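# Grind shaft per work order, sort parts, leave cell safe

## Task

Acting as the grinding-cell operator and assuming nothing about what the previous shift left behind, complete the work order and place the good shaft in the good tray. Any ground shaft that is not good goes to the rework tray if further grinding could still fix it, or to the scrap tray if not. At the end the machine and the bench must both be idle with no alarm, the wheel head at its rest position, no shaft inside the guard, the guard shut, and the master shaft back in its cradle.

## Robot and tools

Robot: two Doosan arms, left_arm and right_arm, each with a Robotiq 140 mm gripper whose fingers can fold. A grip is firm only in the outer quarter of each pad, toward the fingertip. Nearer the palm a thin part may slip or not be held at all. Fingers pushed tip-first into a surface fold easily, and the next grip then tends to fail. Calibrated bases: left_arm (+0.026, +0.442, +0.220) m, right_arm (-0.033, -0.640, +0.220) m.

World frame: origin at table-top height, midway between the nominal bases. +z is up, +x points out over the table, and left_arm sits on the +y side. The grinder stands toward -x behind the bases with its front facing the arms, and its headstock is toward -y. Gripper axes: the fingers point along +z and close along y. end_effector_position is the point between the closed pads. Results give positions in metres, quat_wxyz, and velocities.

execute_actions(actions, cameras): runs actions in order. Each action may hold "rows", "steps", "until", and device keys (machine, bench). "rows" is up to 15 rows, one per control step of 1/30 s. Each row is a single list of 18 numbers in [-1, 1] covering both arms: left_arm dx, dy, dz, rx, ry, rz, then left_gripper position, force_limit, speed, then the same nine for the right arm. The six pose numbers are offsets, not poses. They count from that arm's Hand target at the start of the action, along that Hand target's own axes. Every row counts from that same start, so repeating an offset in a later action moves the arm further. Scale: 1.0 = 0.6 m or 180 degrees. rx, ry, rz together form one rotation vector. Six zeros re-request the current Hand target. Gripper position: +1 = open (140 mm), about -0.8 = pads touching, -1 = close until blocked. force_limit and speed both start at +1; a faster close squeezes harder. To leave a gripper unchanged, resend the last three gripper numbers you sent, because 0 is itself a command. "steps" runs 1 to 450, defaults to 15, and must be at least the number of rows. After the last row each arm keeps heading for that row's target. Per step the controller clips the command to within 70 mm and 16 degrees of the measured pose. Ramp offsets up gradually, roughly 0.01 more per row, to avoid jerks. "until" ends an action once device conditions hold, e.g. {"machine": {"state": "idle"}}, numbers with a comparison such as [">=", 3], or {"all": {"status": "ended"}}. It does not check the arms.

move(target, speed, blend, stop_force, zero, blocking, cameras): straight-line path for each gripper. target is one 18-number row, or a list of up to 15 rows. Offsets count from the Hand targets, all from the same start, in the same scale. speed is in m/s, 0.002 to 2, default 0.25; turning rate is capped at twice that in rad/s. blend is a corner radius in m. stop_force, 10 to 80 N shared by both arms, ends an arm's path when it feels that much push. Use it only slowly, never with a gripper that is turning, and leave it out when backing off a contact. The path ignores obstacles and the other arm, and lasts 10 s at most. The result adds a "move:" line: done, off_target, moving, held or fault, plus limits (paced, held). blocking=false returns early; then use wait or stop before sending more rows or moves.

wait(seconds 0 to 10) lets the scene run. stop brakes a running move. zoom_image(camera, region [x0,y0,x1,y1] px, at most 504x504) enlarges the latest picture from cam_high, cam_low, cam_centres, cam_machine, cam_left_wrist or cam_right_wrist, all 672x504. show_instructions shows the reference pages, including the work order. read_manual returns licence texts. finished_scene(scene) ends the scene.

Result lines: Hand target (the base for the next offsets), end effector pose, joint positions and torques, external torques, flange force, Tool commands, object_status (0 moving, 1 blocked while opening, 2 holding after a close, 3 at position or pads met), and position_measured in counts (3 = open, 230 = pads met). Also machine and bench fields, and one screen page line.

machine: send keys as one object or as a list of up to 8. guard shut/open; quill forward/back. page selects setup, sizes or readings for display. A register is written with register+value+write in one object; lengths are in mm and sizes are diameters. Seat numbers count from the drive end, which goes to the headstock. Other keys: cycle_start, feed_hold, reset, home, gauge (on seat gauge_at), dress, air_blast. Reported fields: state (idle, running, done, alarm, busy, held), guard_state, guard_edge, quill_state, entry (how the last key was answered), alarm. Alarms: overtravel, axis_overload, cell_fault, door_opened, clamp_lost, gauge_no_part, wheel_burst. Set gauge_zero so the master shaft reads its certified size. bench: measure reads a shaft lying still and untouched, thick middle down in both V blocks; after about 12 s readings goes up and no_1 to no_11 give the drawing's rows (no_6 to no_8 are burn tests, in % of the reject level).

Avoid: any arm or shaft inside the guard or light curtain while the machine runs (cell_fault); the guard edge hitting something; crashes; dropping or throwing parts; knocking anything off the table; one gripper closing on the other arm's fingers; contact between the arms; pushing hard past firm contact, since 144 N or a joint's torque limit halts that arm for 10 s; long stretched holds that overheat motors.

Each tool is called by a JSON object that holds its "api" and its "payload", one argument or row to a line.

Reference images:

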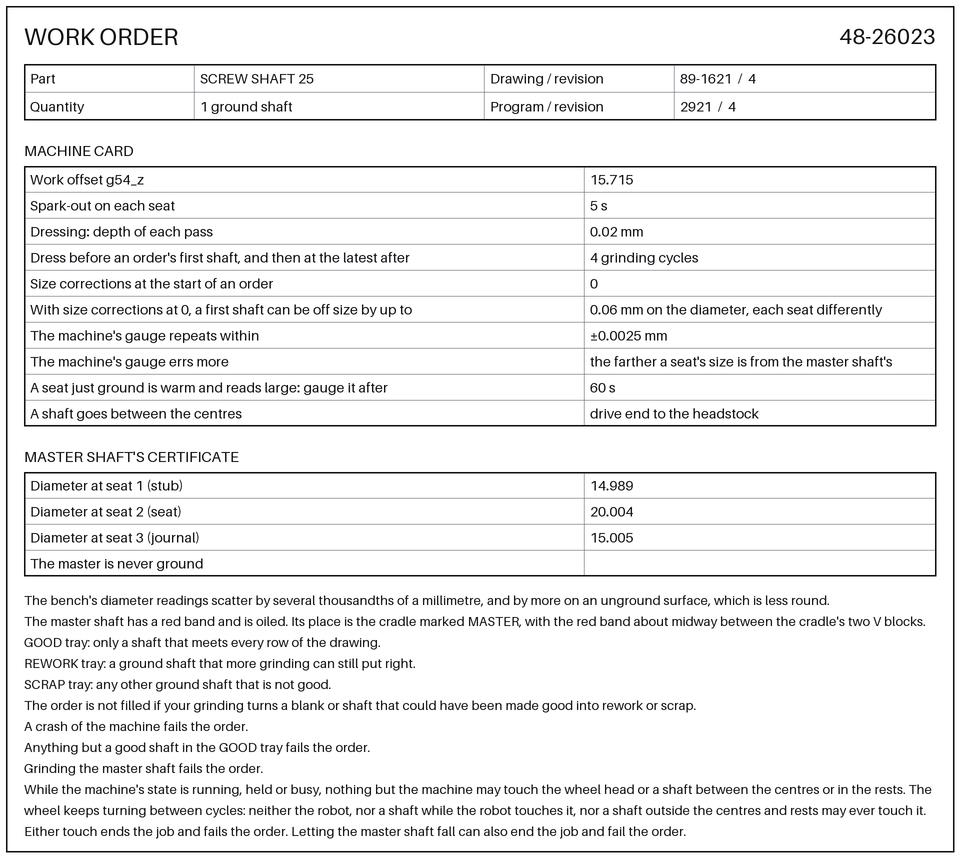

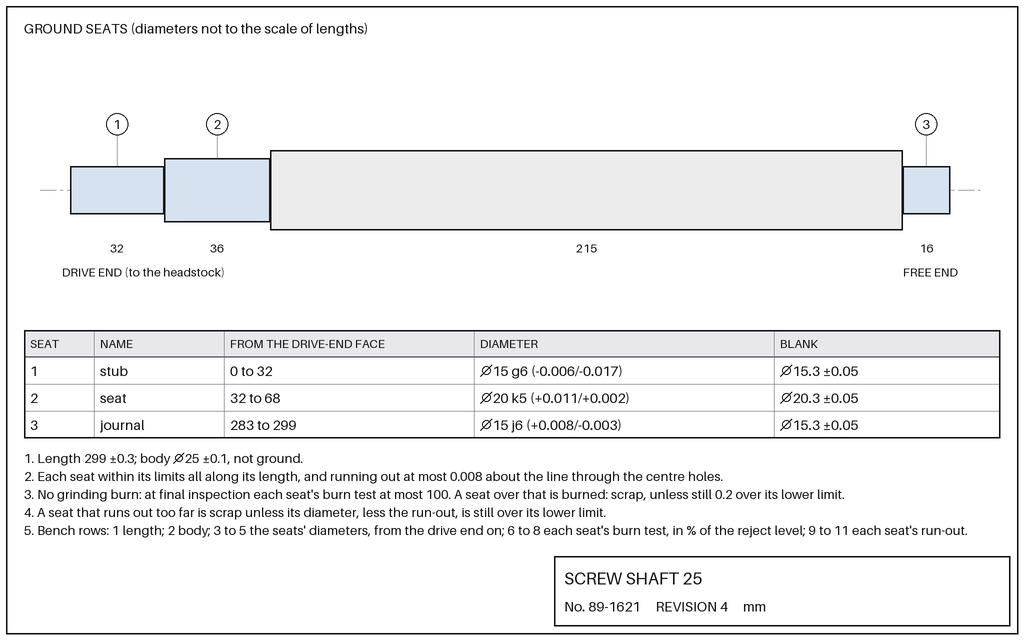

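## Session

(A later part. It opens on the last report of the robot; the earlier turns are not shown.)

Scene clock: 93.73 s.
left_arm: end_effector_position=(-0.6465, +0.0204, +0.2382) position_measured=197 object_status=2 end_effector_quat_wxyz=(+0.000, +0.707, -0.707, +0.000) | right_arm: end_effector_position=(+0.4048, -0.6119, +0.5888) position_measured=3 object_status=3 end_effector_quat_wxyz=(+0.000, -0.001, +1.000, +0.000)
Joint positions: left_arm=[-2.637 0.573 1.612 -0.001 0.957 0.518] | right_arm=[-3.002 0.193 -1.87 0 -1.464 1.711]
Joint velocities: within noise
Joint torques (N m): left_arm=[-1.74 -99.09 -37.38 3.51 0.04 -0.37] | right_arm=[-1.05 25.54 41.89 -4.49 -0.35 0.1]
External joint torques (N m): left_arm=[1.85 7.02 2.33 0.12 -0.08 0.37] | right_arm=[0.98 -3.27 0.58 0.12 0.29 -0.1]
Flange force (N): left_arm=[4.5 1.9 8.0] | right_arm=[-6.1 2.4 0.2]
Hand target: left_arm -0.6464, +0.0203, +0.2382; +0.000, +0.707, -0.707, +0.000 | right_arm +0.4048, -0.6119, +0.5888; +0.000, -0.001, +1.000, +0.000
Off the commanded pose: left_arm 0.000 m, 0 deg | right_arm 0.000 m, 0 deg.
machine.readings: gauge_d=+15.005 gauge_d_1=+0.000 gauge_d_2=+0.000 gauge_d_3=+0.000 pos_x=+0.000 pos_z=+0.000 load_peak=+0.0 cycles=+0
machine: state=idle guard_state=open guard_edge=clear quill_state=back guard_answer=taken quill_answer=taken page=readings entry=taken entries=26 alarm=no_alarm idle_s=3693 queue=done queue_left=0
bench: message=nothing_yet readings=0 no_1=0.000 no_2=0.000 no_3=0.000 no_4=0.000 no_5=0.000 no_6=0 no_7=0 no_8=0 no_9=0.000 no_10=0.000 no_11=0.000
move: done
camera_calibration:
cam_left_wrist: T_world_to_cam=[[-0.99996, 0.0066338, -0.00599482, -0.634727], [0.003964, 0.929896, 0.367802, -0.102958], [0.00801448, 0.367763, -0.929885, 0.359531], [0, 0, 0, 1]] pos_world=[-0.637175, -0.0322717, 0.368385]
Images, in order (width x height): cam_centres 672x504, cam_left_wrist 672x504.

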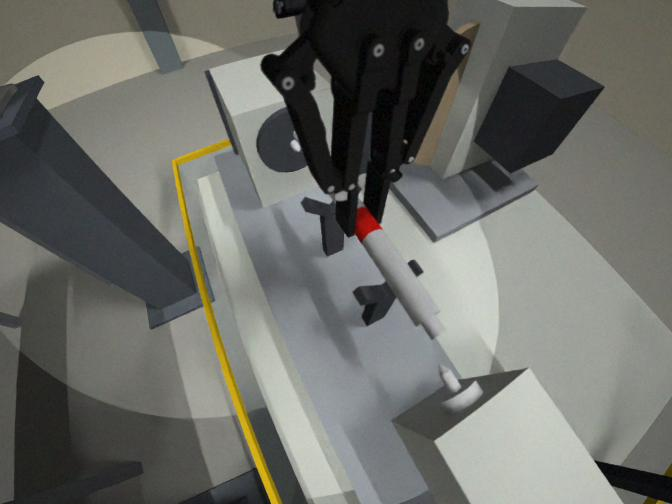

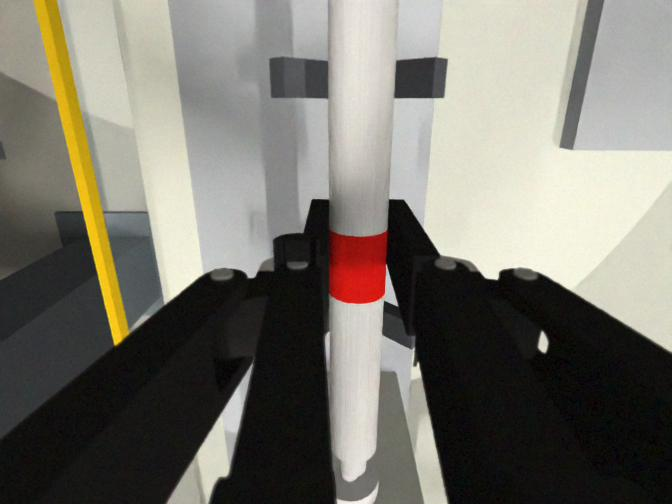

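{"api": "move", "payload": {
  "target": [
    [0,0,-0.436,0,0,0,-1,1,-1,0,0,0,0,0,0,1,1,1],
    [0.167,-0.661,-0.436,0,0,0,-1,1,-1,0,0,0,0,0,0,1,1,1],
    [0.2,-0.994,-0.436,0,0,0,-1,1,-1,0,0,0,0,0,0,1,1,1]
  ],
  "speed": 0.25,
  "blend": 0.06,
  "cameras": []
}}

{"api": "move", "payload": {
  "target": [
    [-0.167,-0.583,0,0,0,0,-1,1,-1,0,0,0,0,0,0,1,1,1],
    [-0.583,-0.983,0.05,0,0,-0.5,-1,1,-1,0,0,0,0,0,0,1,1,1]
  ],
  "speed": 0.25,
  "blend": 0.06
}}

Scene clock: 98.33 s.
left_arm: end_effector_position=(-0.0500, -0.0998, +0.4996) position_measured=197 object_status=2 end_effector_quat_wxyz=(+0.000, +0.707, -0.707, +0.000) | right_arm: end_effector_position=(+0.4048, -0.6119, +0.5888) position_measured=3 object_status=3 end_effector_quat_wxyz=(+0.000, -0.001, +1.000, +0.000)
Joint positions: left_arm=[-1.785 0.018 1.843 0 1.281 1.369] | right_arm=[-3.002 0.193 -1.87 0 -1.464 1.711]
Joint velocities: within noise
Joint torques (N m): left_arm=[-2.82 -47.59 -43.94 4.11 0.02 -0.36] | right_arm=[-0.94 25.48 41.84 -4.5 -0.3 0.08]
External joint torques (N m): left_arm=[2.77 5.06 3.09 0.09 -0.07 0.37] | right_arm=[0.83 -3.14 0.7 0.13 0.25 -0.08]
Flange force (N): left_arm=[4.2 -5.2 6.8] | right_arm=[-6.1 2.1 -0.1]
Hand target: left_arm -0.0499, -0.0998, +0.4995; +0.000, +0.707, -0.707, +0.000 | right_arm +0.4048, -0.6119, +0.5888; +0.000, -0.001, +1.000, +0.000
Off the commanded pose: left_arm 0.000 m, 0 deg | right_arm 0.000 m, 0 deg.
machine.readings: gauge_d=+15.005 gauge_d_1=+0.000 gauge_d_2=+0.000 gauge_d_3=+0.000 pos_x=+0.000 pos_z=+0.000 load_peak=+0.0 cycles=+0
machine: state=idle guard_state=open guard_edge=clear quill_state=back guard_answer=taken quill_answer=taken page=readings entry=taken entries=26 alarm=no_alarm idle_s=3697 queue=done queue_left=0
bench: message=nothing_yet readings=0 no_1=0.000 no_2=0.000 no_3=0.000 no_4=0.000 no_5=0.000 no_6=0 no_7=0 no_8=0 no_9=0.000 no_10=0.000 no_11=0.000
move: done
No camera images: "cameras" was empty.

Scene clock: 103.33 s.
left_arm: end_effector_position=(+0.5398, +0.2502, +0.4697) position_measured=197 object_status=2 end_effector_quat_wxyz=(+0.000, +1.000, +0.000, +0.000) | right_arm: end_effector_position=(+0.4048, -0.6119, +0.5888) position_measured=3 object_status=3 end_effector_quat_wxyz=(+0.000, -0.001, +1.000, +0.000)
Joint positions: left_arm=[-0.434 0.036 1.881 0.001 1.226 1.149] | right_arm=[-3.002 0.193 -1.87 0 -1.464 1.711]
Joint velocities: within noise
Joint torques (N m): left_arm=[-2.25 -48.61 -43.02 4.1 0.07 -0.38] | right_arm=[-1.23 25.43 41.85 -4.53 -0.33 0.1]
External joint torques (N m): left_arm=[2.13 4.74 2.89 0.02 -0.11 0.38] | right_arm=[1.18 -3.11 0.72 0.16 0.28 -0.1]
Flange force (N): left_arm=[4.5 -3.2 6.7] | right_arm=[-5.9 2.8 -0.1]
Hand target: left_arm +0.5398, +0.2502, +0.4697; +0.000, +1.000, +0.000, +0.000 | right_arm +0.4048, -0.6119, +0.5888; +0.000, -0.001, +1.000, +0.000
Off the commanded pose: left_arm 0.000 m, 0 deg | right_arm 0.000 m, 0 deg.
machine.readings: gauge_d=+15.005 gauge_d_1=+0.000 gauge_d_2=+0.000 gauge_d_3=+0.000 pos_x=+0.000 pos_z=+0.000 load_peak=+0.0 cycles=+0
machine: state=idle guard_state=open guard_edge=clear quill_state=back guard_answer=taken quill_answer=taken page=readings entry=taken entries=26 alarm=no_alarm idle_s=3702 queue=done queue_left=0
bench: message=nothing_yet readings=0 no_1=0.000 no_2=0.000 no_3=0.000 no_4=0.000 no_5=0.000 no_6=0 no_7=0 no_8=0 no_9=0.000 no_10=0.000 no_11=0.000
move: done
camera_calibration:
cam_left_wrist: T_world_to_cam=[[-0.00674087, -0.999952, -0.0071336, 0.267487], [-0.930141, 0.0036508, 0.367184, 0.329683], [-0.36714, 0.00911039, -0.930121, 0.773053], [0, 0, 0, 1]] pos_world=[0.592273, 0.259228, 0.599886]

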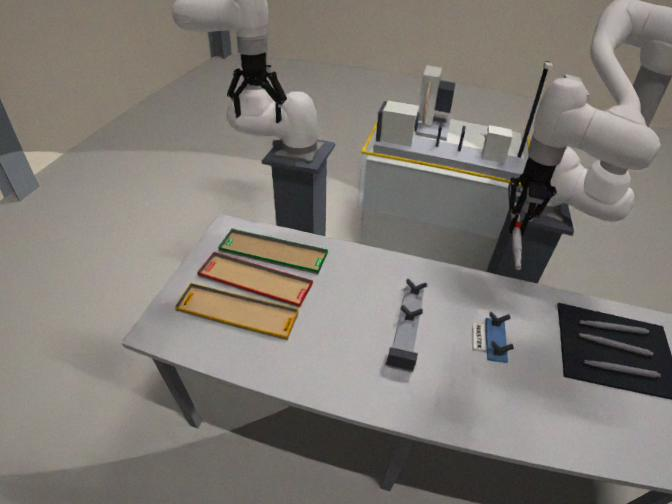

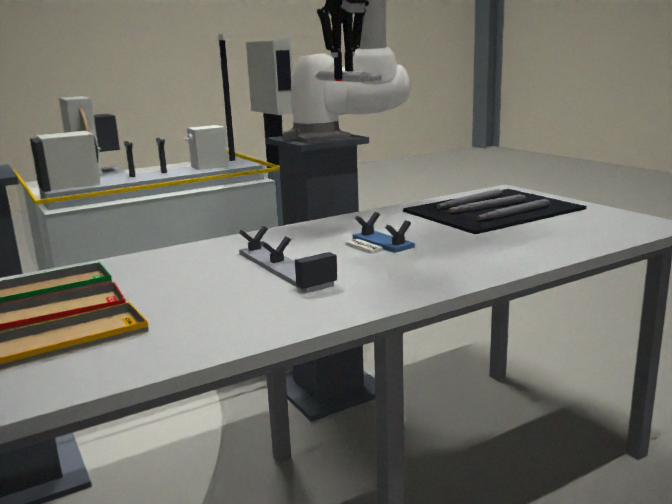

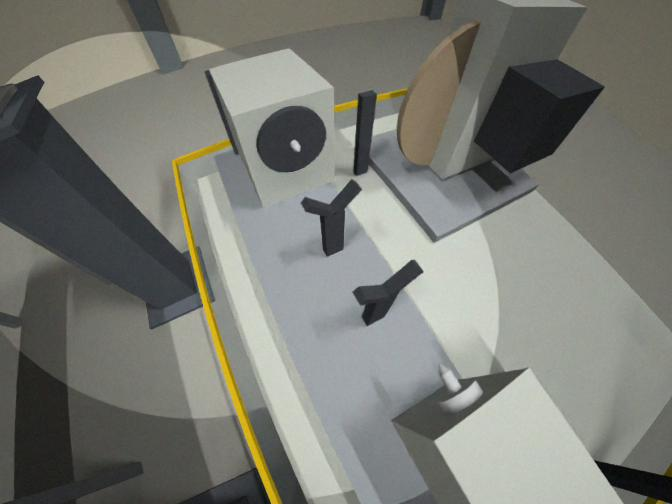

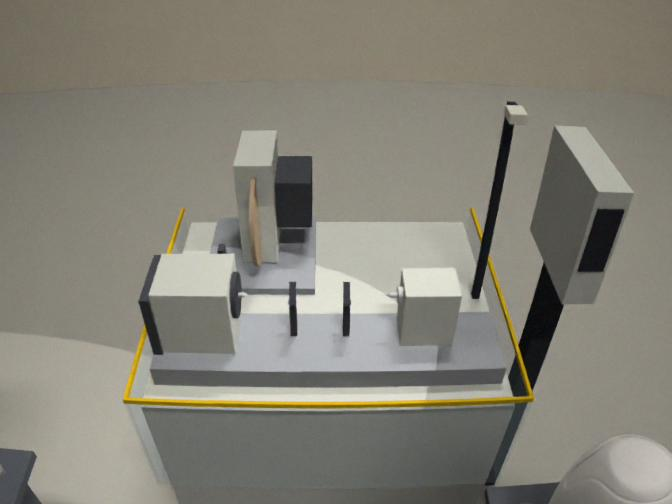

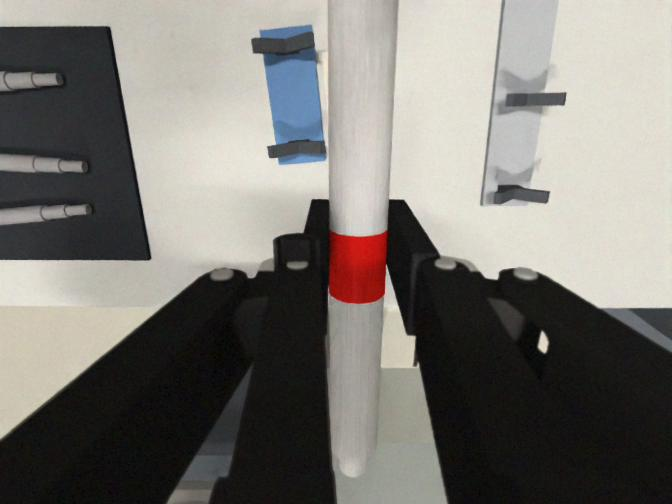

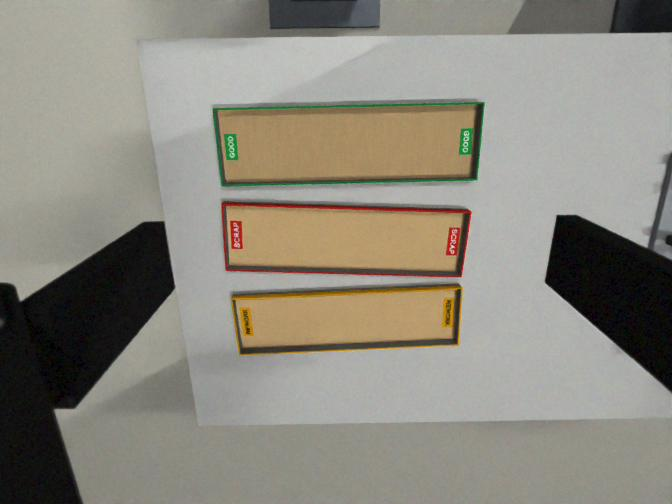

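{"api": "move", "payload": {
  "target": [0.110,-0.114,0.283,0,0,-0.021,-1,1,-1,0,0,0,0,0,0,1,1,1],
  "speed": 0.2,
  "cameras": ["cam_high","cam_low","cam_left_wrist"]
}}

{"api": "zoom_image", "payload": {
  "camera": "cam_high",
  "region": [430, 200, 600, 400]
}}

{"api": "zoom_image", "payload": {
  "camera": "cam_low",
  "region": [300, 80, 480, 270]
}}

{"api": "zoom_image", "payload": {
  "camera": "cam_left_wrist",
  "region": [200, 0, 500, 240]
}}

Scene clock: 106.07 s.
left_arm: end_effector_position=(+0.6057, +0.3188, +0.2999) position_measured=197 object_status=2 end_effector_quat_wxyz=(-0.001, +0.999, +0.033, +0.000) | right_arm: end_effector_position=(+0.4048, -0.6119, +0.5888) position_measured=3 object_status=3 end_effector_quat_wxyz=(+0.000, -0.001, +1.000, +0.000)
Joint positions: left_arm=[-0.281 0.244 1.984 0.001 0.914 1.235] | right_arm=[-3.002 0.193 -1.87 0 -1.464 1.711]
Joint velocities: within noise
Joint torques (N m): left_arm=[-3.07 -64.45 -35.98 3.34 -0.01 -0.41] | right_arm=[-0.84 25.29 41.94 -4.52 -0.32 0.12]
External joint torques (N m): left_arm=[2.95 5.25 2.3 0.12 -0.03 0.41] | right_arm=[0.78 -3.07 0.47 0.15 0.26 -0.12]
Flange force (N): left_arm=[4.8 -4.5 7.6] | right_arm=[-5.7 1.9 0.3]
Hand target: left_arm +0.6057, +0.3188, +0.2999; +0.000, +0.999, +0.033, +0.000 | right_arm +0.4048, -0.6119, +0.5888; +0.000, -0.001, +1.000, +0.000
Off the commanded pose: left_arm 0.000 m, 0 deg | right_arm 0.000 m, 0 deg.
machine.readings: gauge_d=+15.005 gauge_d_1=+0.000 gauge_d_2=+0.000 gauge_d_3=+0.000 pos_x=+0.000 pos_z=+0.000 load_peak=+0.0 cycles=+0
machine: state=idle guard_state=open guard_edge=clear quill_state=back guard_answer=taken quill_answer=taken page=readings entry=taken entries=26 alarm=no_alarm idle_s=3705 queue=done queue_left=0
bench: message=nothing_yet readings=0 no_1=0.000 no_2=0.000 no_3=0.000 no_4=0.000 no_5=0.000 no_6=0 no_7=0 no_8=0 no_9=0.000 no_10=0.000 no_11=0.000
move: done
camera_calibration:
cam_left_wrist: T_world_to_cam=[[0.0590967, -0.998225, -0.00737114, 0.295002], [-0.928415, -0.0576741, 0.36704, 0.471591], [-0.366814, -0.0148474, -0.930176, 0.646227], [0, 0, 0, 1]] pos_world=[0.657444, 0.331272, 0.430187]
Images, in order (width x height): cam_high 672x504, cam_low 672x504, cam_left_wrist 672x504.

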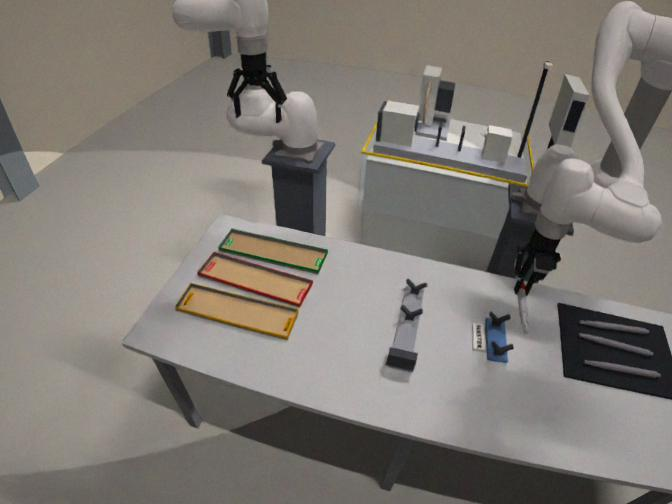

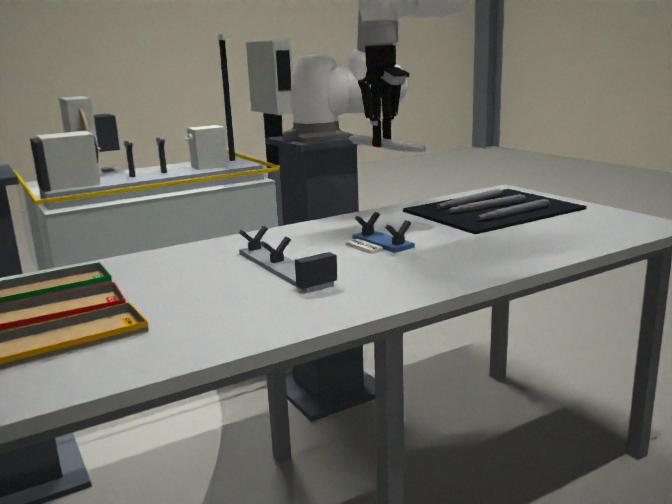

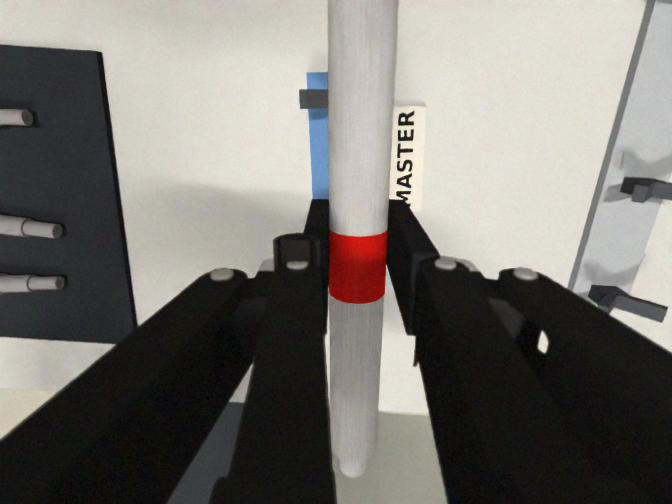

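Scaled by 2.520 from the camera's 672x504 image, which has a finer 960x720 frame.

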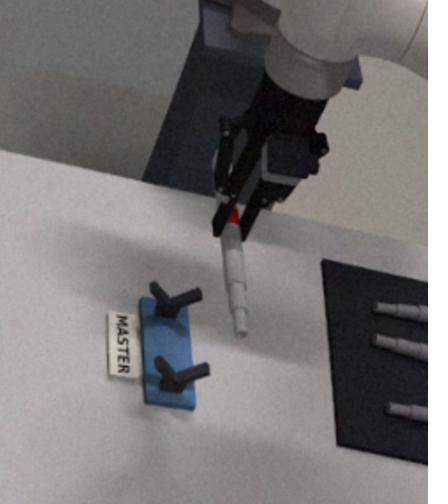

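Scaled by 2.653 from the camera's 672x504 image, which has a finer 960x720 frame.

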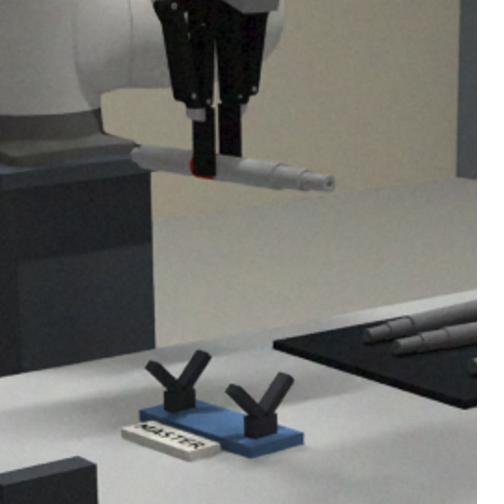

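Scaled by 1.680 from the camera's 672x504 image, which has a finer 960x720 frame.

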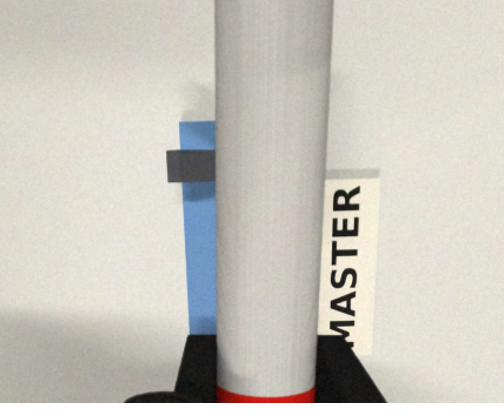

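{"api": "move", "payload": {
  "target": [0.0,-0.0037,0.262,0,0,-0.004,-1,1,-1,0,0,0,0,0,0,1,1,1],
  "speed": 0.15,
  "cameras": ["cam_high","cam_low","cam_left_wrist"]
}}

{"api": "zoom_image", "payload": {
  "camera": "cam_high",
  "region": [450, 280, 560, 390]
}}

{"api": "zoom_image", "payload": {
  "camera": "cam_low",
  "region": [330, 150, 450, 270]
}}

{"api": "zoom_image", "payload": {
  "camera": "cam_left_wrist",
  "region": [200, 0, 500, 240]
}}

Scene clock: 108.93 s.
left_arm: end_effector_position=(+0.6055, +0.3211, +0.1428) position_measured=197 object_status=2 end_effector_quat_wxyz=(+0.000, +0.999, +0.039, +0.000) | right_arm: end_effector_position=(+0.4048, -0.6119, +0.5888) position_measured=3 object_status=3 end_effector_quat_wxyz=(+0.000, -0.001, +1.000, +0.000)
Joint positions: left_arm=[-0.278 0.447 2.077 0.001 0.618 1.226] | right_arm=[-3.002 0.193 -1.87 0 -1.464 1.711]
Joint velocities: within noise
Joint torques (N m): left_arm=[-2.95 -76.48 -26.45 2.41 0.19 -0.46] | right_arm=[-1.05 25.55 41.88 -4.48 -0.32 0.1]
External joint torques (N m): left_arm=[2.8 6.25 1.72 0.13 -0.24 0.46] | right_arm=[1 -3.28 0.6 0.11 0.27 -0.1]
Flange force (N): left_arm=[4.8 -4.3 10.4] | right_arm=[-6.1 2.4 0.1]
Hand target: left_arm +0.6055, +0.3211, +0.1427; +0.000, +0.999, +0.039, +0.000 | right_arm +0.4048, -0.6119, +0.5888; +0.000, -0.001, +1.000, +0.000
Off the commanded pose: left_arm 0.000 m, 0 deg | right_arm 0.000 m, 0 deg.
machine.readings: gauge_d=+15.005 gauge_d_1=+0.000 gauge_d_2=+0.000 gauge_d_3=+0.000 pos_x=+0.000 pos_z=+0.000 load_peak=+0.0 cycles=+0
machine: state=idle guard_state=open guard_edge=clear quill_state=back guard_answer=taken quill_answer=taken page=readings entry=taken entries=26 alarm=no_alarm idle_s=3708 queue=done queue_left=0
bench: message=nothing_yet readings=0 no_1=0.000 no_2=0.000 no_3=0.000 no_4=0.000 no_5=0.000 no_6=0 no_7=0 no_8=0 no_9=0.000 no_10=0.000 no_11=0.000
move: done
camera_calibration:
cam_left_wrist: T_world_to_cam=[[0.0718015, -0.997393, -0.00718496, 0.288186], [-0.927585, -0.0694206, 0.367106, 0.532542], [-0.366647, -0.0196941, -0.930152, 0.50144], [0, 0, 0, 1]] pos_world=[0.657138, 0.33428, 0.272986]
Images, in order (width x height): cam_high 672x504, cam_low 672x504, cam_left_wrist 672x504.

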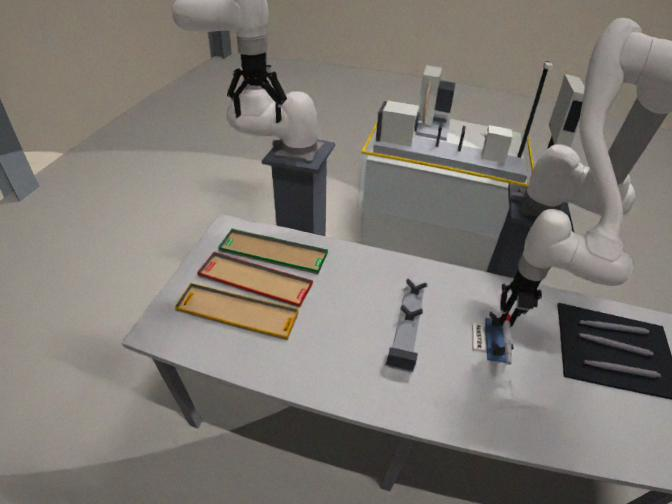

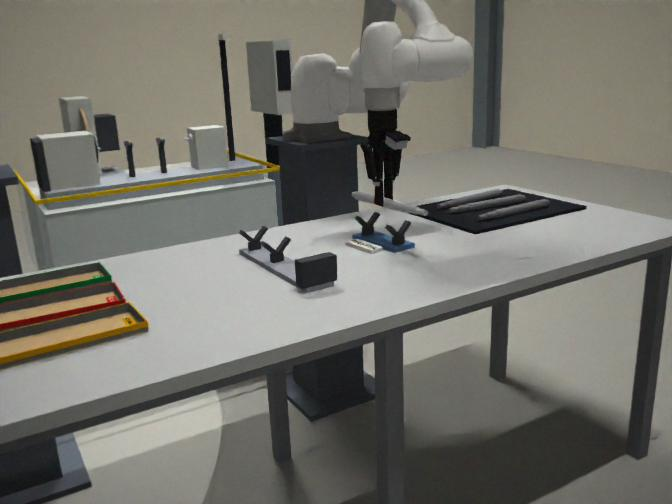

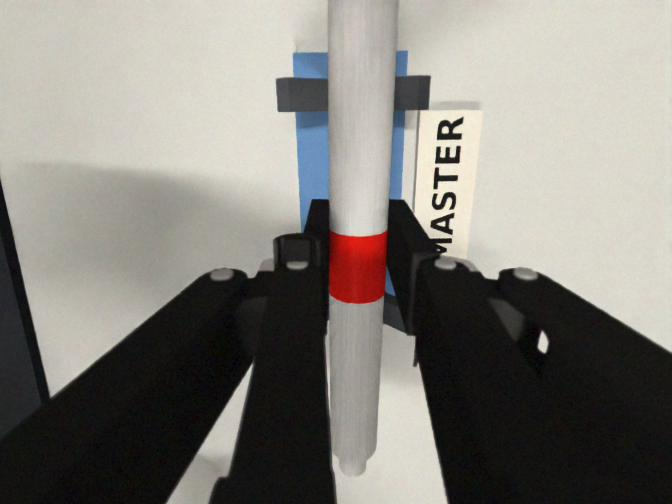

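Scaled by 4.582 from the camera's 672x504 image, which has a finer 960x720 frame.

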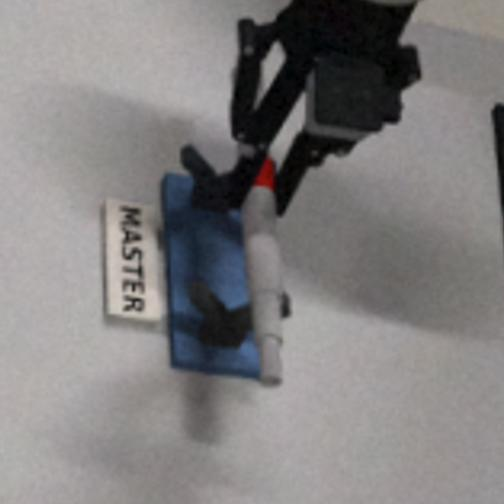

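Scaled by 4.200 from the camera's 672x504 image, which has a finer 960x720 frame.

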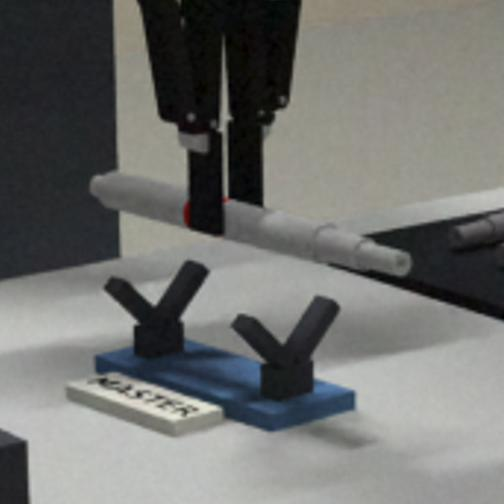

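Scaled by 1.680 from the camera's 672x504 image, which has a finer 960x720 frame.

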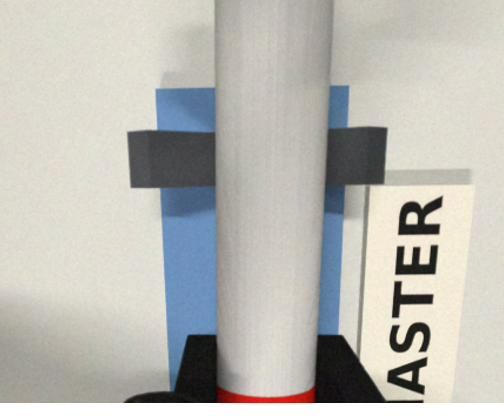

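{"api": "move", "payload": {
  "target": [0.0,0.0015,0.075,0,0,0,-1,1,-1,0,0,0,0,0,0,1,1,1],
  "speed": 0.05,
  "stop_force": 12,
  "cameras": ["cam_low"]
}}

{"api": "zoom_image", "payload": {
  "camera": "cam_low",
  "region": [330, 150, 450, 270]
}}

Scene clock: 111.07 s.
left_arm: end_effector_position=(+0.6056, +0.3203, +0.0977) position_measured=197 object_status=2 end_effector_quat_wxyz=(+0.000, +0.999, +0.039, +0.000) | right_arm: end_effector_position=(+0.4048, -0.6119, +0.5888) position_measured=3 object_status=3 end_effector_quat_wxyz=(+0.000, -0.001, +1.000, +0.000)
Joint positions: left_arm=[-0.279 0.517 2.089 0.002 0.536 1.224] | right_arm=[-3.002 0.193 -1.87 0 -1.464 1.711]
Joint velocities: within noise
Joint torques (N m): left_arm=[-2.71 -79.38 -23.5 2.01 0.04 -0.36] | right_arm=[-0.9 25.41 41.85 -4.5 -0.33 0.11]
External joint torques (N m): left_arm=[2.55 5.41 1.56 0.24 -0.1 0.36] | right_arm=[0.85 -3.1 0.7 0.12 0.27 -0.11]
Flange force (N): left_arm=[3.5 -4.1 9.1] | right_arm=[-6.0 2.1 -0.1]
Hand target: left_arm +0.6056, +0.3203, +0.0977; +0.000, +0.999, +0.039, +0.000 | right_arm +0.4048, -0.6119, +0.5888; +0.000, -0.001, +1.000, +0.000
Off the commanded pose: left_arm 0.000 m, 0 deg | right_arm 0.000 m, 0 deg.
machine.readings: gauge_d=+15.005 gauge_d_1=+0.000 gauge_d_2=+0.000 gauge_d_3=+0.000 pos_x=+0.000 pos_z=+0.000 load_peak=+0.0 cycles=+0
machine: state=idle guard_state=open guard_edge=clear quill_state=back guard_answer=taken quill_answer=taken page=readings entry=taken entries=26 alarm=no_alarm idle_s=3710 queue=done queue_left=0
bench: message=nothing_yet readings=0 no_1=0.000 no_2=0.000 no_3=0.000 no_4=0.000 no_5=0.000 no_6=0 no_7=0 no_8=0 no_9=0.000 no_10=0.000 no_11=0.000
move: done
Images, in order (width x height): cam_low 672x504.

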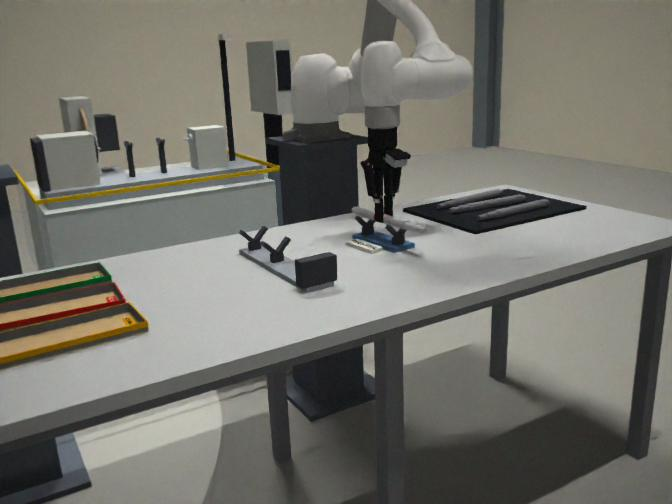

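Scaled by 4.200 from the camera's 672x504 image, which has a finer 960x720 frame.

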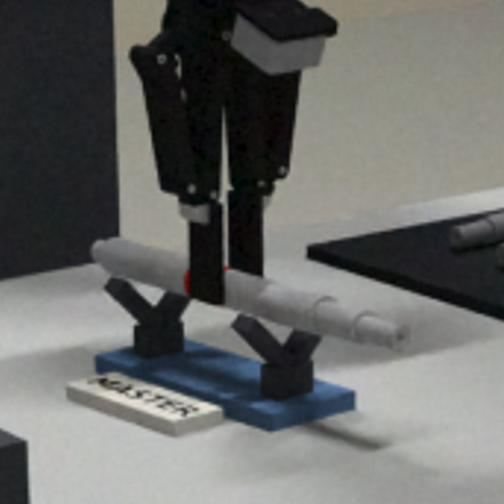

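{"api": "move", "payload": {
  "target": [0.0,0,0.06,0,0,0,-1,1,-1,0,0,0,0,0,0,1,1,1],
  "speed": 0.02,
  "stop_force": 12,
  "cameras": ["cam_low","cam_left_wrist"]
}}

{"api": "zoom_image", "payload": {
  "camera": "cam_low",
  "region": [330, 150, 450, 270]
}}

Scene clock: 112.73 s.
left_arm: end_effector_position=(+0.6056, +0.3203, +0.0825) position_measured=197 object_status=2 end_effector_quat_wxyz=(-0.001, +0.999, +0.039, +0.000) | right_arm: end_effector_position=(+0.4048, -0.6119, +0.5888) position_measured=3 object_status=3 end_effector_quat_wxyz=(+0.000, -0.001, +1.000, +0.000)
Joint positions: left_arm=[-0.279 0.542 2.091 0.002 0.509 1.224] | right_arm=[-3.002 0.193 -1.87 0 -1.464 1.711]
Joint velocities: within noise
Joint torques (N m): left_arm=[-14.31 -64.27 -20.54 -0.34 -2.87 0.45] | right_arm=[-1.08 25.37 41.84 -4.53 -0.32 0.11]
External joint torques (N m): left_arm=[14.15 -10.8 -0.24 2.47 2.82 -0.45] | right_arm=[0.96 -3.05 0.66 0.16 0.27 -0.11]
Flange force (N): left_arm=[1.8 -23.6 -22.5] | right_arm=[-5.8 2.3 -0.1]
Hand target: left_arm +0.6056, +0.3203, +0.0826; -0.001, +0.999, +0.039, +0.000 (not the last commanded pose) | right_arm +0.4048, -0.6119, +0.5888; +0.000, -0.001, +1.000, +0.000
Off the commanded pose: left_arm 0.021 m, 0 deg | right_arm 0.000 m, 0 deg.
machine.readings: gauge_d=+15.005 gauge_d_1=+0.000 gauge_d_2=+0.000 gauge_d_3=+0.000 pos_x=+0.000 pos_z=+0.000 load_peak=+0.0 cycles=+0
machine: state=idle guard_state=open guard_edge=clear quill_state=back guard_answer=taken quill_answer=taken page=readings entry=taken entries=26 alarm=no_alarm idle_s=3712 queue=done queue_left=0
bench: message=nothing_yet readings=0 no_1=0.000 no_2=0.000 no_3=0.000 no_4=0.000 no_5=0.000 no_6=0 no_7=0 no_8=0 no_9=0.000 no_10=0.000 no_11=0.000
move: contact (left_arm)
camera_calibration:
cam_left_wrist: T_world_to_cam=[[0.0717307, -0.997397, -0.00737139, 0.287036], [-0.92759, -0.0694234, 0.367093, 0.554686], [-0.366649, -0.0194942, -0.930155, 0.445401], [0, 0, 0, 1]] pos_world=[0.657238, 0.33348, 0.212786]
Images, in order (width x height): cam_low 672x504, cam_left_wrist 672x504.

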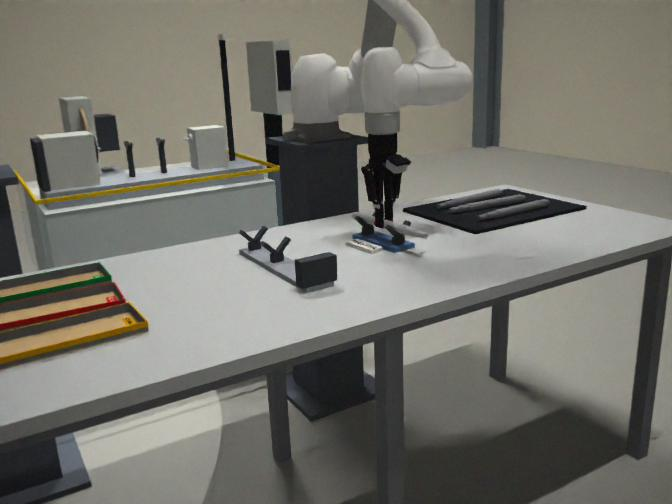

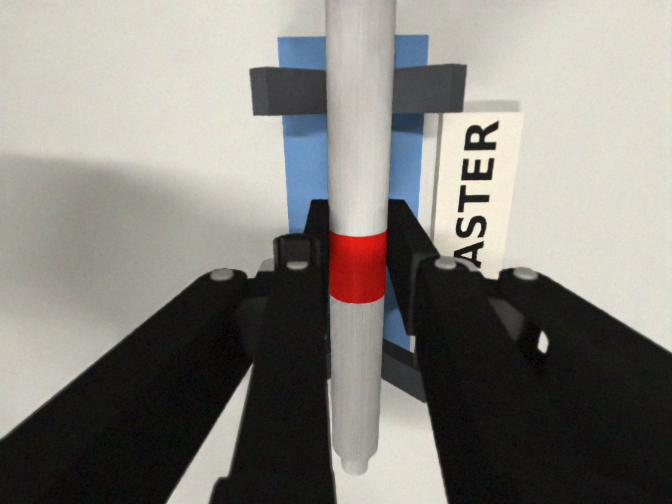

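Scaled by 4.200 from the camera's 672x504 image, which has a finer 960x720 frame.

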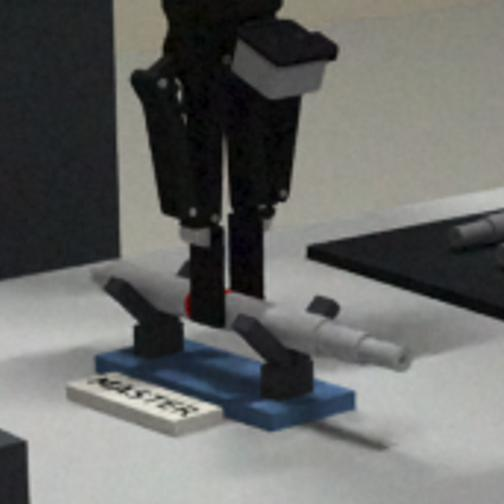

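{"api": "move", "payload": {
  "target": [0.0,-0.0025,-0.003,0,0,0,-1,1,-1,0,0,0,0,0,0,1,1,1],
  "speed": 0.02,
  "cameras": []
}}

{"api": "move", "payload": {
  "target": [0.0,0,0.025,0,0,0,-1,1,-1,0,0,0,0,0,0,1,1,1],
  "speed": 0.01,
  "stop_force": 12,
  "cameras": ["cam_low","cam_left_wrist"]
}}

{"api": "zoom_image", "payload": {
  "camera": "cam_low",
  "region": [330, 150, 450, 270]
}}

Scene clock: 114.17 s.
left_arm: end_effector_position=(+0.6054, +0.3218, +0.0843) position_measured=197 object_status=2 end_effector_quat_wxyz=(+0.000, +0.999, +0.039, +0.000) | right_arm: end_effector_position=(+0.4048, -0.6119, +0.5888) position_measured=3 object_status=3 end_effector_quat_wxyz=(+0.000, -0.001, +1.000, +0.000)
Joint positions: left_arm=[-0.277 0.538 2.092 0.002 0.512 1.227] | right_arm=[-3.002 0.193 -1.87 0 -1.464 1.711]
Joint velocities: within noise
Joint torques (N m): left_arm=[-2.37 -80.4 -22.58 2.05 0.07 -0.38] | right_arm=[-0.98 25.54 41.83 -4.52 -0.32 0.1]
External joint torques (N m): left_arm=[2.18 5.4 1.44 0.12 -0.14 0.38] | right_arm=[0.96 -3.3 0.63 0.16 0.26 -0.1]
Flange force (N): left_arm=[3.3 -3.5 9.2] | right_arm=[-6.2 2.3 0.0]
Hand target: left_arm +0.6054, +0.3218, +0.0844; -0.001, +0.999, +0.039, +0.000 | right_arm +0.4048, -0.6119, +0.5888; +0.000, -0.001, +1.000, +0.000
Off the commanded pose: left_arm 0.000 m, 0 deg | right_arm 0.000 m, 0 deg.
machine.readings: gauge_d=+15.005 gauge_d_1=+0.000 gauge_d_2=+0.000 gauge_d_3=+0.000 pos_x=+0.000 pos_z=+0.000 load_peak=+0.0 cycles=+0
machine: state=idle guard_state=open guard_edge=clear quill_state=back guard_answer=taken quill_answer=taken page=readings entry=taken entries=26 alarm=no_alarm idle_s=3713 queue=done queue_left=0
bench: message=nothing_yet readings=0 no_1=0.000 no_2=0.000 no_3=0.000 no_4=0.000 no_5=0.000 no_6=0 no_7=0 no_8=0 no_9=0.000 no_10=0.000 no_11=0.000
move: done
No camera images: "cameras" was empty.

Scene clock: 114.97 s.
left_arm: end_effector_position=(+0.6055, +0.3218, +0.0825) position_measured=197 object_status=2 end_effector_quat_wxyz=(+0.000, +0.999, +0.039, +0.000) | right_arm: end_effector_position=(+0.4048, -0.6119, +0.5888) position_measured=3 object_status=3 end_effector_quat_wxyz=(+0.000, -0.001, +1.000, +0.000)
Joint positions: left_arm=[-0.277 0.541 2.092 0.002 0.508 1.227] | right_arm=[-3.002 0.193 -1.87 0 -1.464 1.711]
Joint velocities: within noise
Joint torques (N m): left_arm=[-2.04 -72.89 -18.99 3.26 0.03 0.54] | right_arm=[-1.2 25.66 41.91 -4.52 -0.31 0.06]
External joint torques (N m): left_arm=[1.88 -2.23 -1.86 -1.12 -0.09 -0.54] | right_arm=[1.09 -3.4 0.5 0.15 0.25 -0.06]
Flange force (N): left_arm=[2.2 -1.7 -3.7] | right_arm=[-6.1 2.7 0.2]
Hand target: left_arm +0.6055, +0.3218, +0.0825; +0.000, +0.999, +0.039, +0.000 (not the last commanded pose) | right_arm +0.4048, -0.6119, +0.5888; +0.000, -0.001, +1.000, +0.000
Off the commanded pose: left_arm 0.013 m, 0 deg | right_arm 0.000 m, 0 deg.
machine.readings: gauge_d=+15.005 gauge_d_1=+0.000 gauge_d_2=+0.000 gauge_d_3=+0.000 pos_x=+0.000 pos_z=+0.000 load_peak=+0.0 cycles=+0
machine: state=idle guard_state=open guard_edge=clear quill_state=back guard_answer=taken quill_answer=taken page=readings entry=taken entries=26 alarm=no_alarm idle_s=3714 queue=done queue_left=0
bench: message=nothing_yet readings=0 no_1=0.000 no_2=0.000 no_3=0.000 no_4=0.000 no_5=0.000 no_6=0 no_7=0 no_8=0 no_9=0.000 no_10=0.000 no_11=0.000
move: contact (left_arm)
camera_calibration:
cam_left_wrist: T_world_to_cam=[[0.0716767, -0.997402, -0.00723622, 0.288548], [-0.927629, -0.0693253, 0.367013, 0.554708], [-0.366561, -0.0195937, -0.930188, 0.445376], [0, 0, 0, 1]] pos_world=[0.657138, 0.33498, 0.212786]
Images, in order (width x height): cam_low 672x504, cam_left_wrist 672x504.

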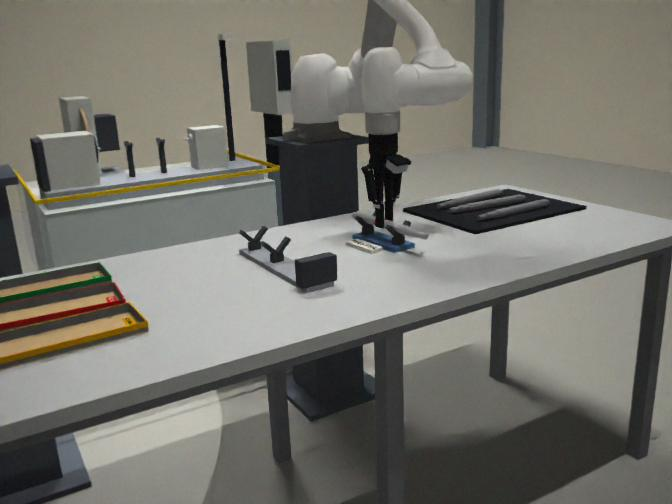

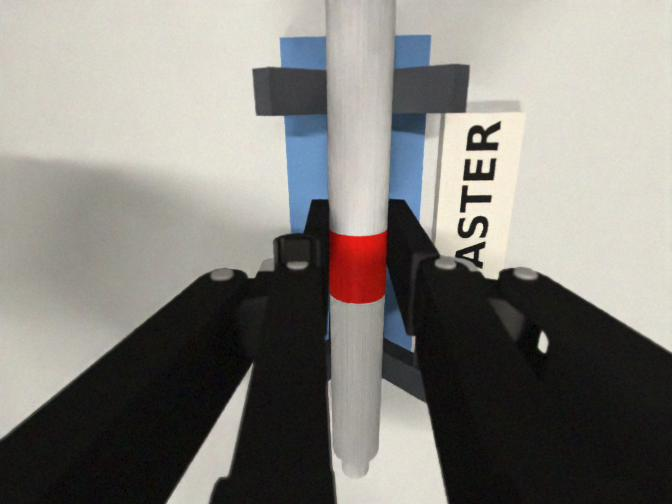

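Scaled by 4.200 from the camera's 672x504 image, which has a finer 960x720 frame.

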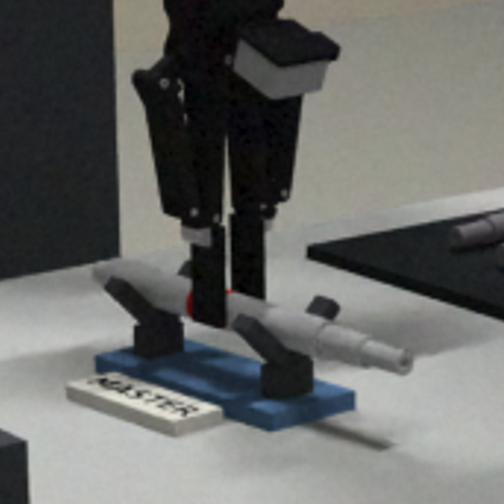

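{"api": "execute_actions", "payload": {
  "actions": [
    {"rows":[[0,0,0,0,0,0,-0.3,1,-1,0,0,0,0,0,0,1,1,1]],"steps":60}
  ],
  "cameras": ["cam_low","cam_left_wrist"]
}}

{"api": "zoom_image", "payload": {
  "camera": "cam_low",
  "region": [330, 150, 450, 270]
}}

Scene clock: 117.63 s.
left_arm: end_effector_position=(+0.6055, +0.3218, +0.0825) position_measured=167 object_status=3 end_effector_quat_wxyz=(+0.000, +0.999, +0.039, +0.000) | right_arm: end_effector_position=(+0.4048, -0.6119, +0.5888) position_measured=3 object_status=3 end_effector_quat_wxyz=(+0.000, -0.001, +1.000, +0.000)
Joint positions: left_arm=[-0.277 0.541 2.092 0.002 0.508 1.227] | right_arm=[-3.002 0.193 -1.87 0 -1.464 1.711]
Joint velocities: within noise
Joint torques (N m): left_arm=[-2.28 -74.57 -20 2.03 0.03 -0.4] | right_arm=[-1.05 25.26 41.89 -4.52 -0.29 0.1]
External joint torques (N m): left_arm=[2.11 -0.59 -0.95 0.12 -0.09 0.4] | right_arm=[0.94 -2.98 0.55 0.17 0.24 -0.1]
Flange force (N): left_arm=[2.6 -3.7 -0.9] | right_arm=[-5.5 2.3 0.1]
Hand target: left_arm +0.6055, +0.3218, +0.0825; +0.000, +0.999, +0.039, +0.000 | right_arm +0.4048, -0.6119, +0.5888; +0.000, -0.001, +1.000, +0.000
Off the commanded pose: left_arm 0.000 m, 0 deg | right_arm 0.000 m, 0 deg.
machine.readings: gauge_d=+15.005 gauge_d_1=+0.000 gauge_d_2=+0.000 gauge_d_3=+0.000 pos_x=+0.000 pos_z=+0.000 load_peak=+0.0 cycles=+0
machine: state=idle guard_state=open guard_edge=clear quill_state=back guard_answer=taken quill_answer=taken page=readings entry=taken entries=26 alarm=no_alarm idle_s=3716 queue=done queue_left=0
bench: message=nothing_yet readings=0 no_1=0.000 no_2=0.000 no_3=0.000 no_4=0.000 no_5=0.000 no_6=0 no_7=0 no_8=0 no_9=0.000 no_10=0.000 no_11=0.000
camera_calibration:
cam_left_wrist: T_world_to_cam=[[0.0716767, -0.997402, -0.00723622, 0.288548], [-0.927629, -0.0693253, 0.367013, 0.554708], [-0.366561, -0.0195937, -0.930188, 0.445376], [0, 0, 0, 1]] pos_world=[0.657138, 0.33498, 0.212786]
Images, in order (width x height): cam_low 672x504, cam_left_wrist 672x504.

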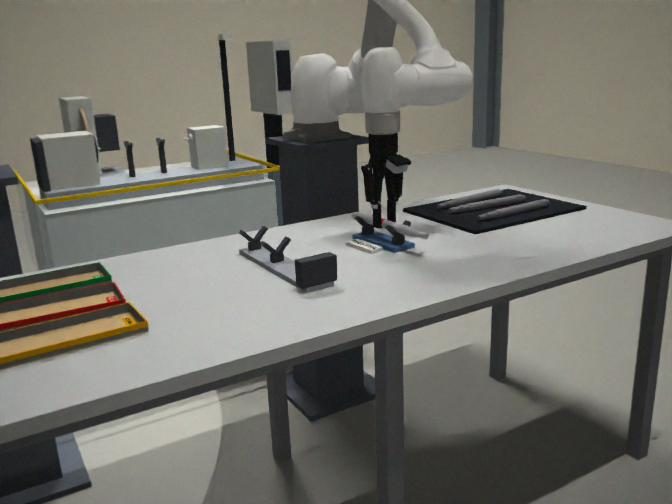

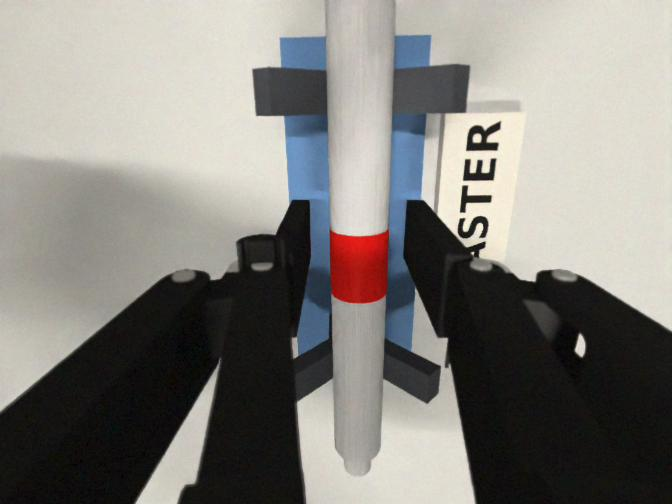

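Scaled by 4.200 from the camera's 672x504 image, which has a finer 960x720 frame.

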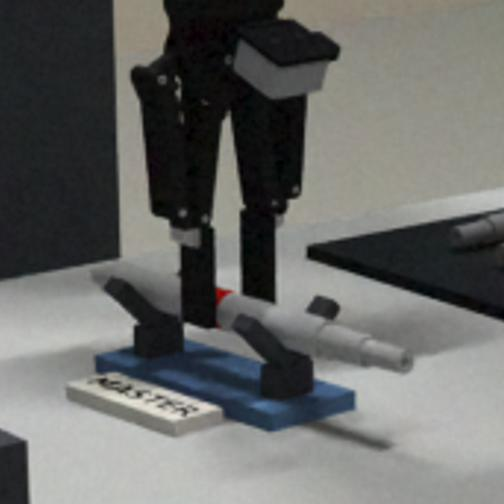

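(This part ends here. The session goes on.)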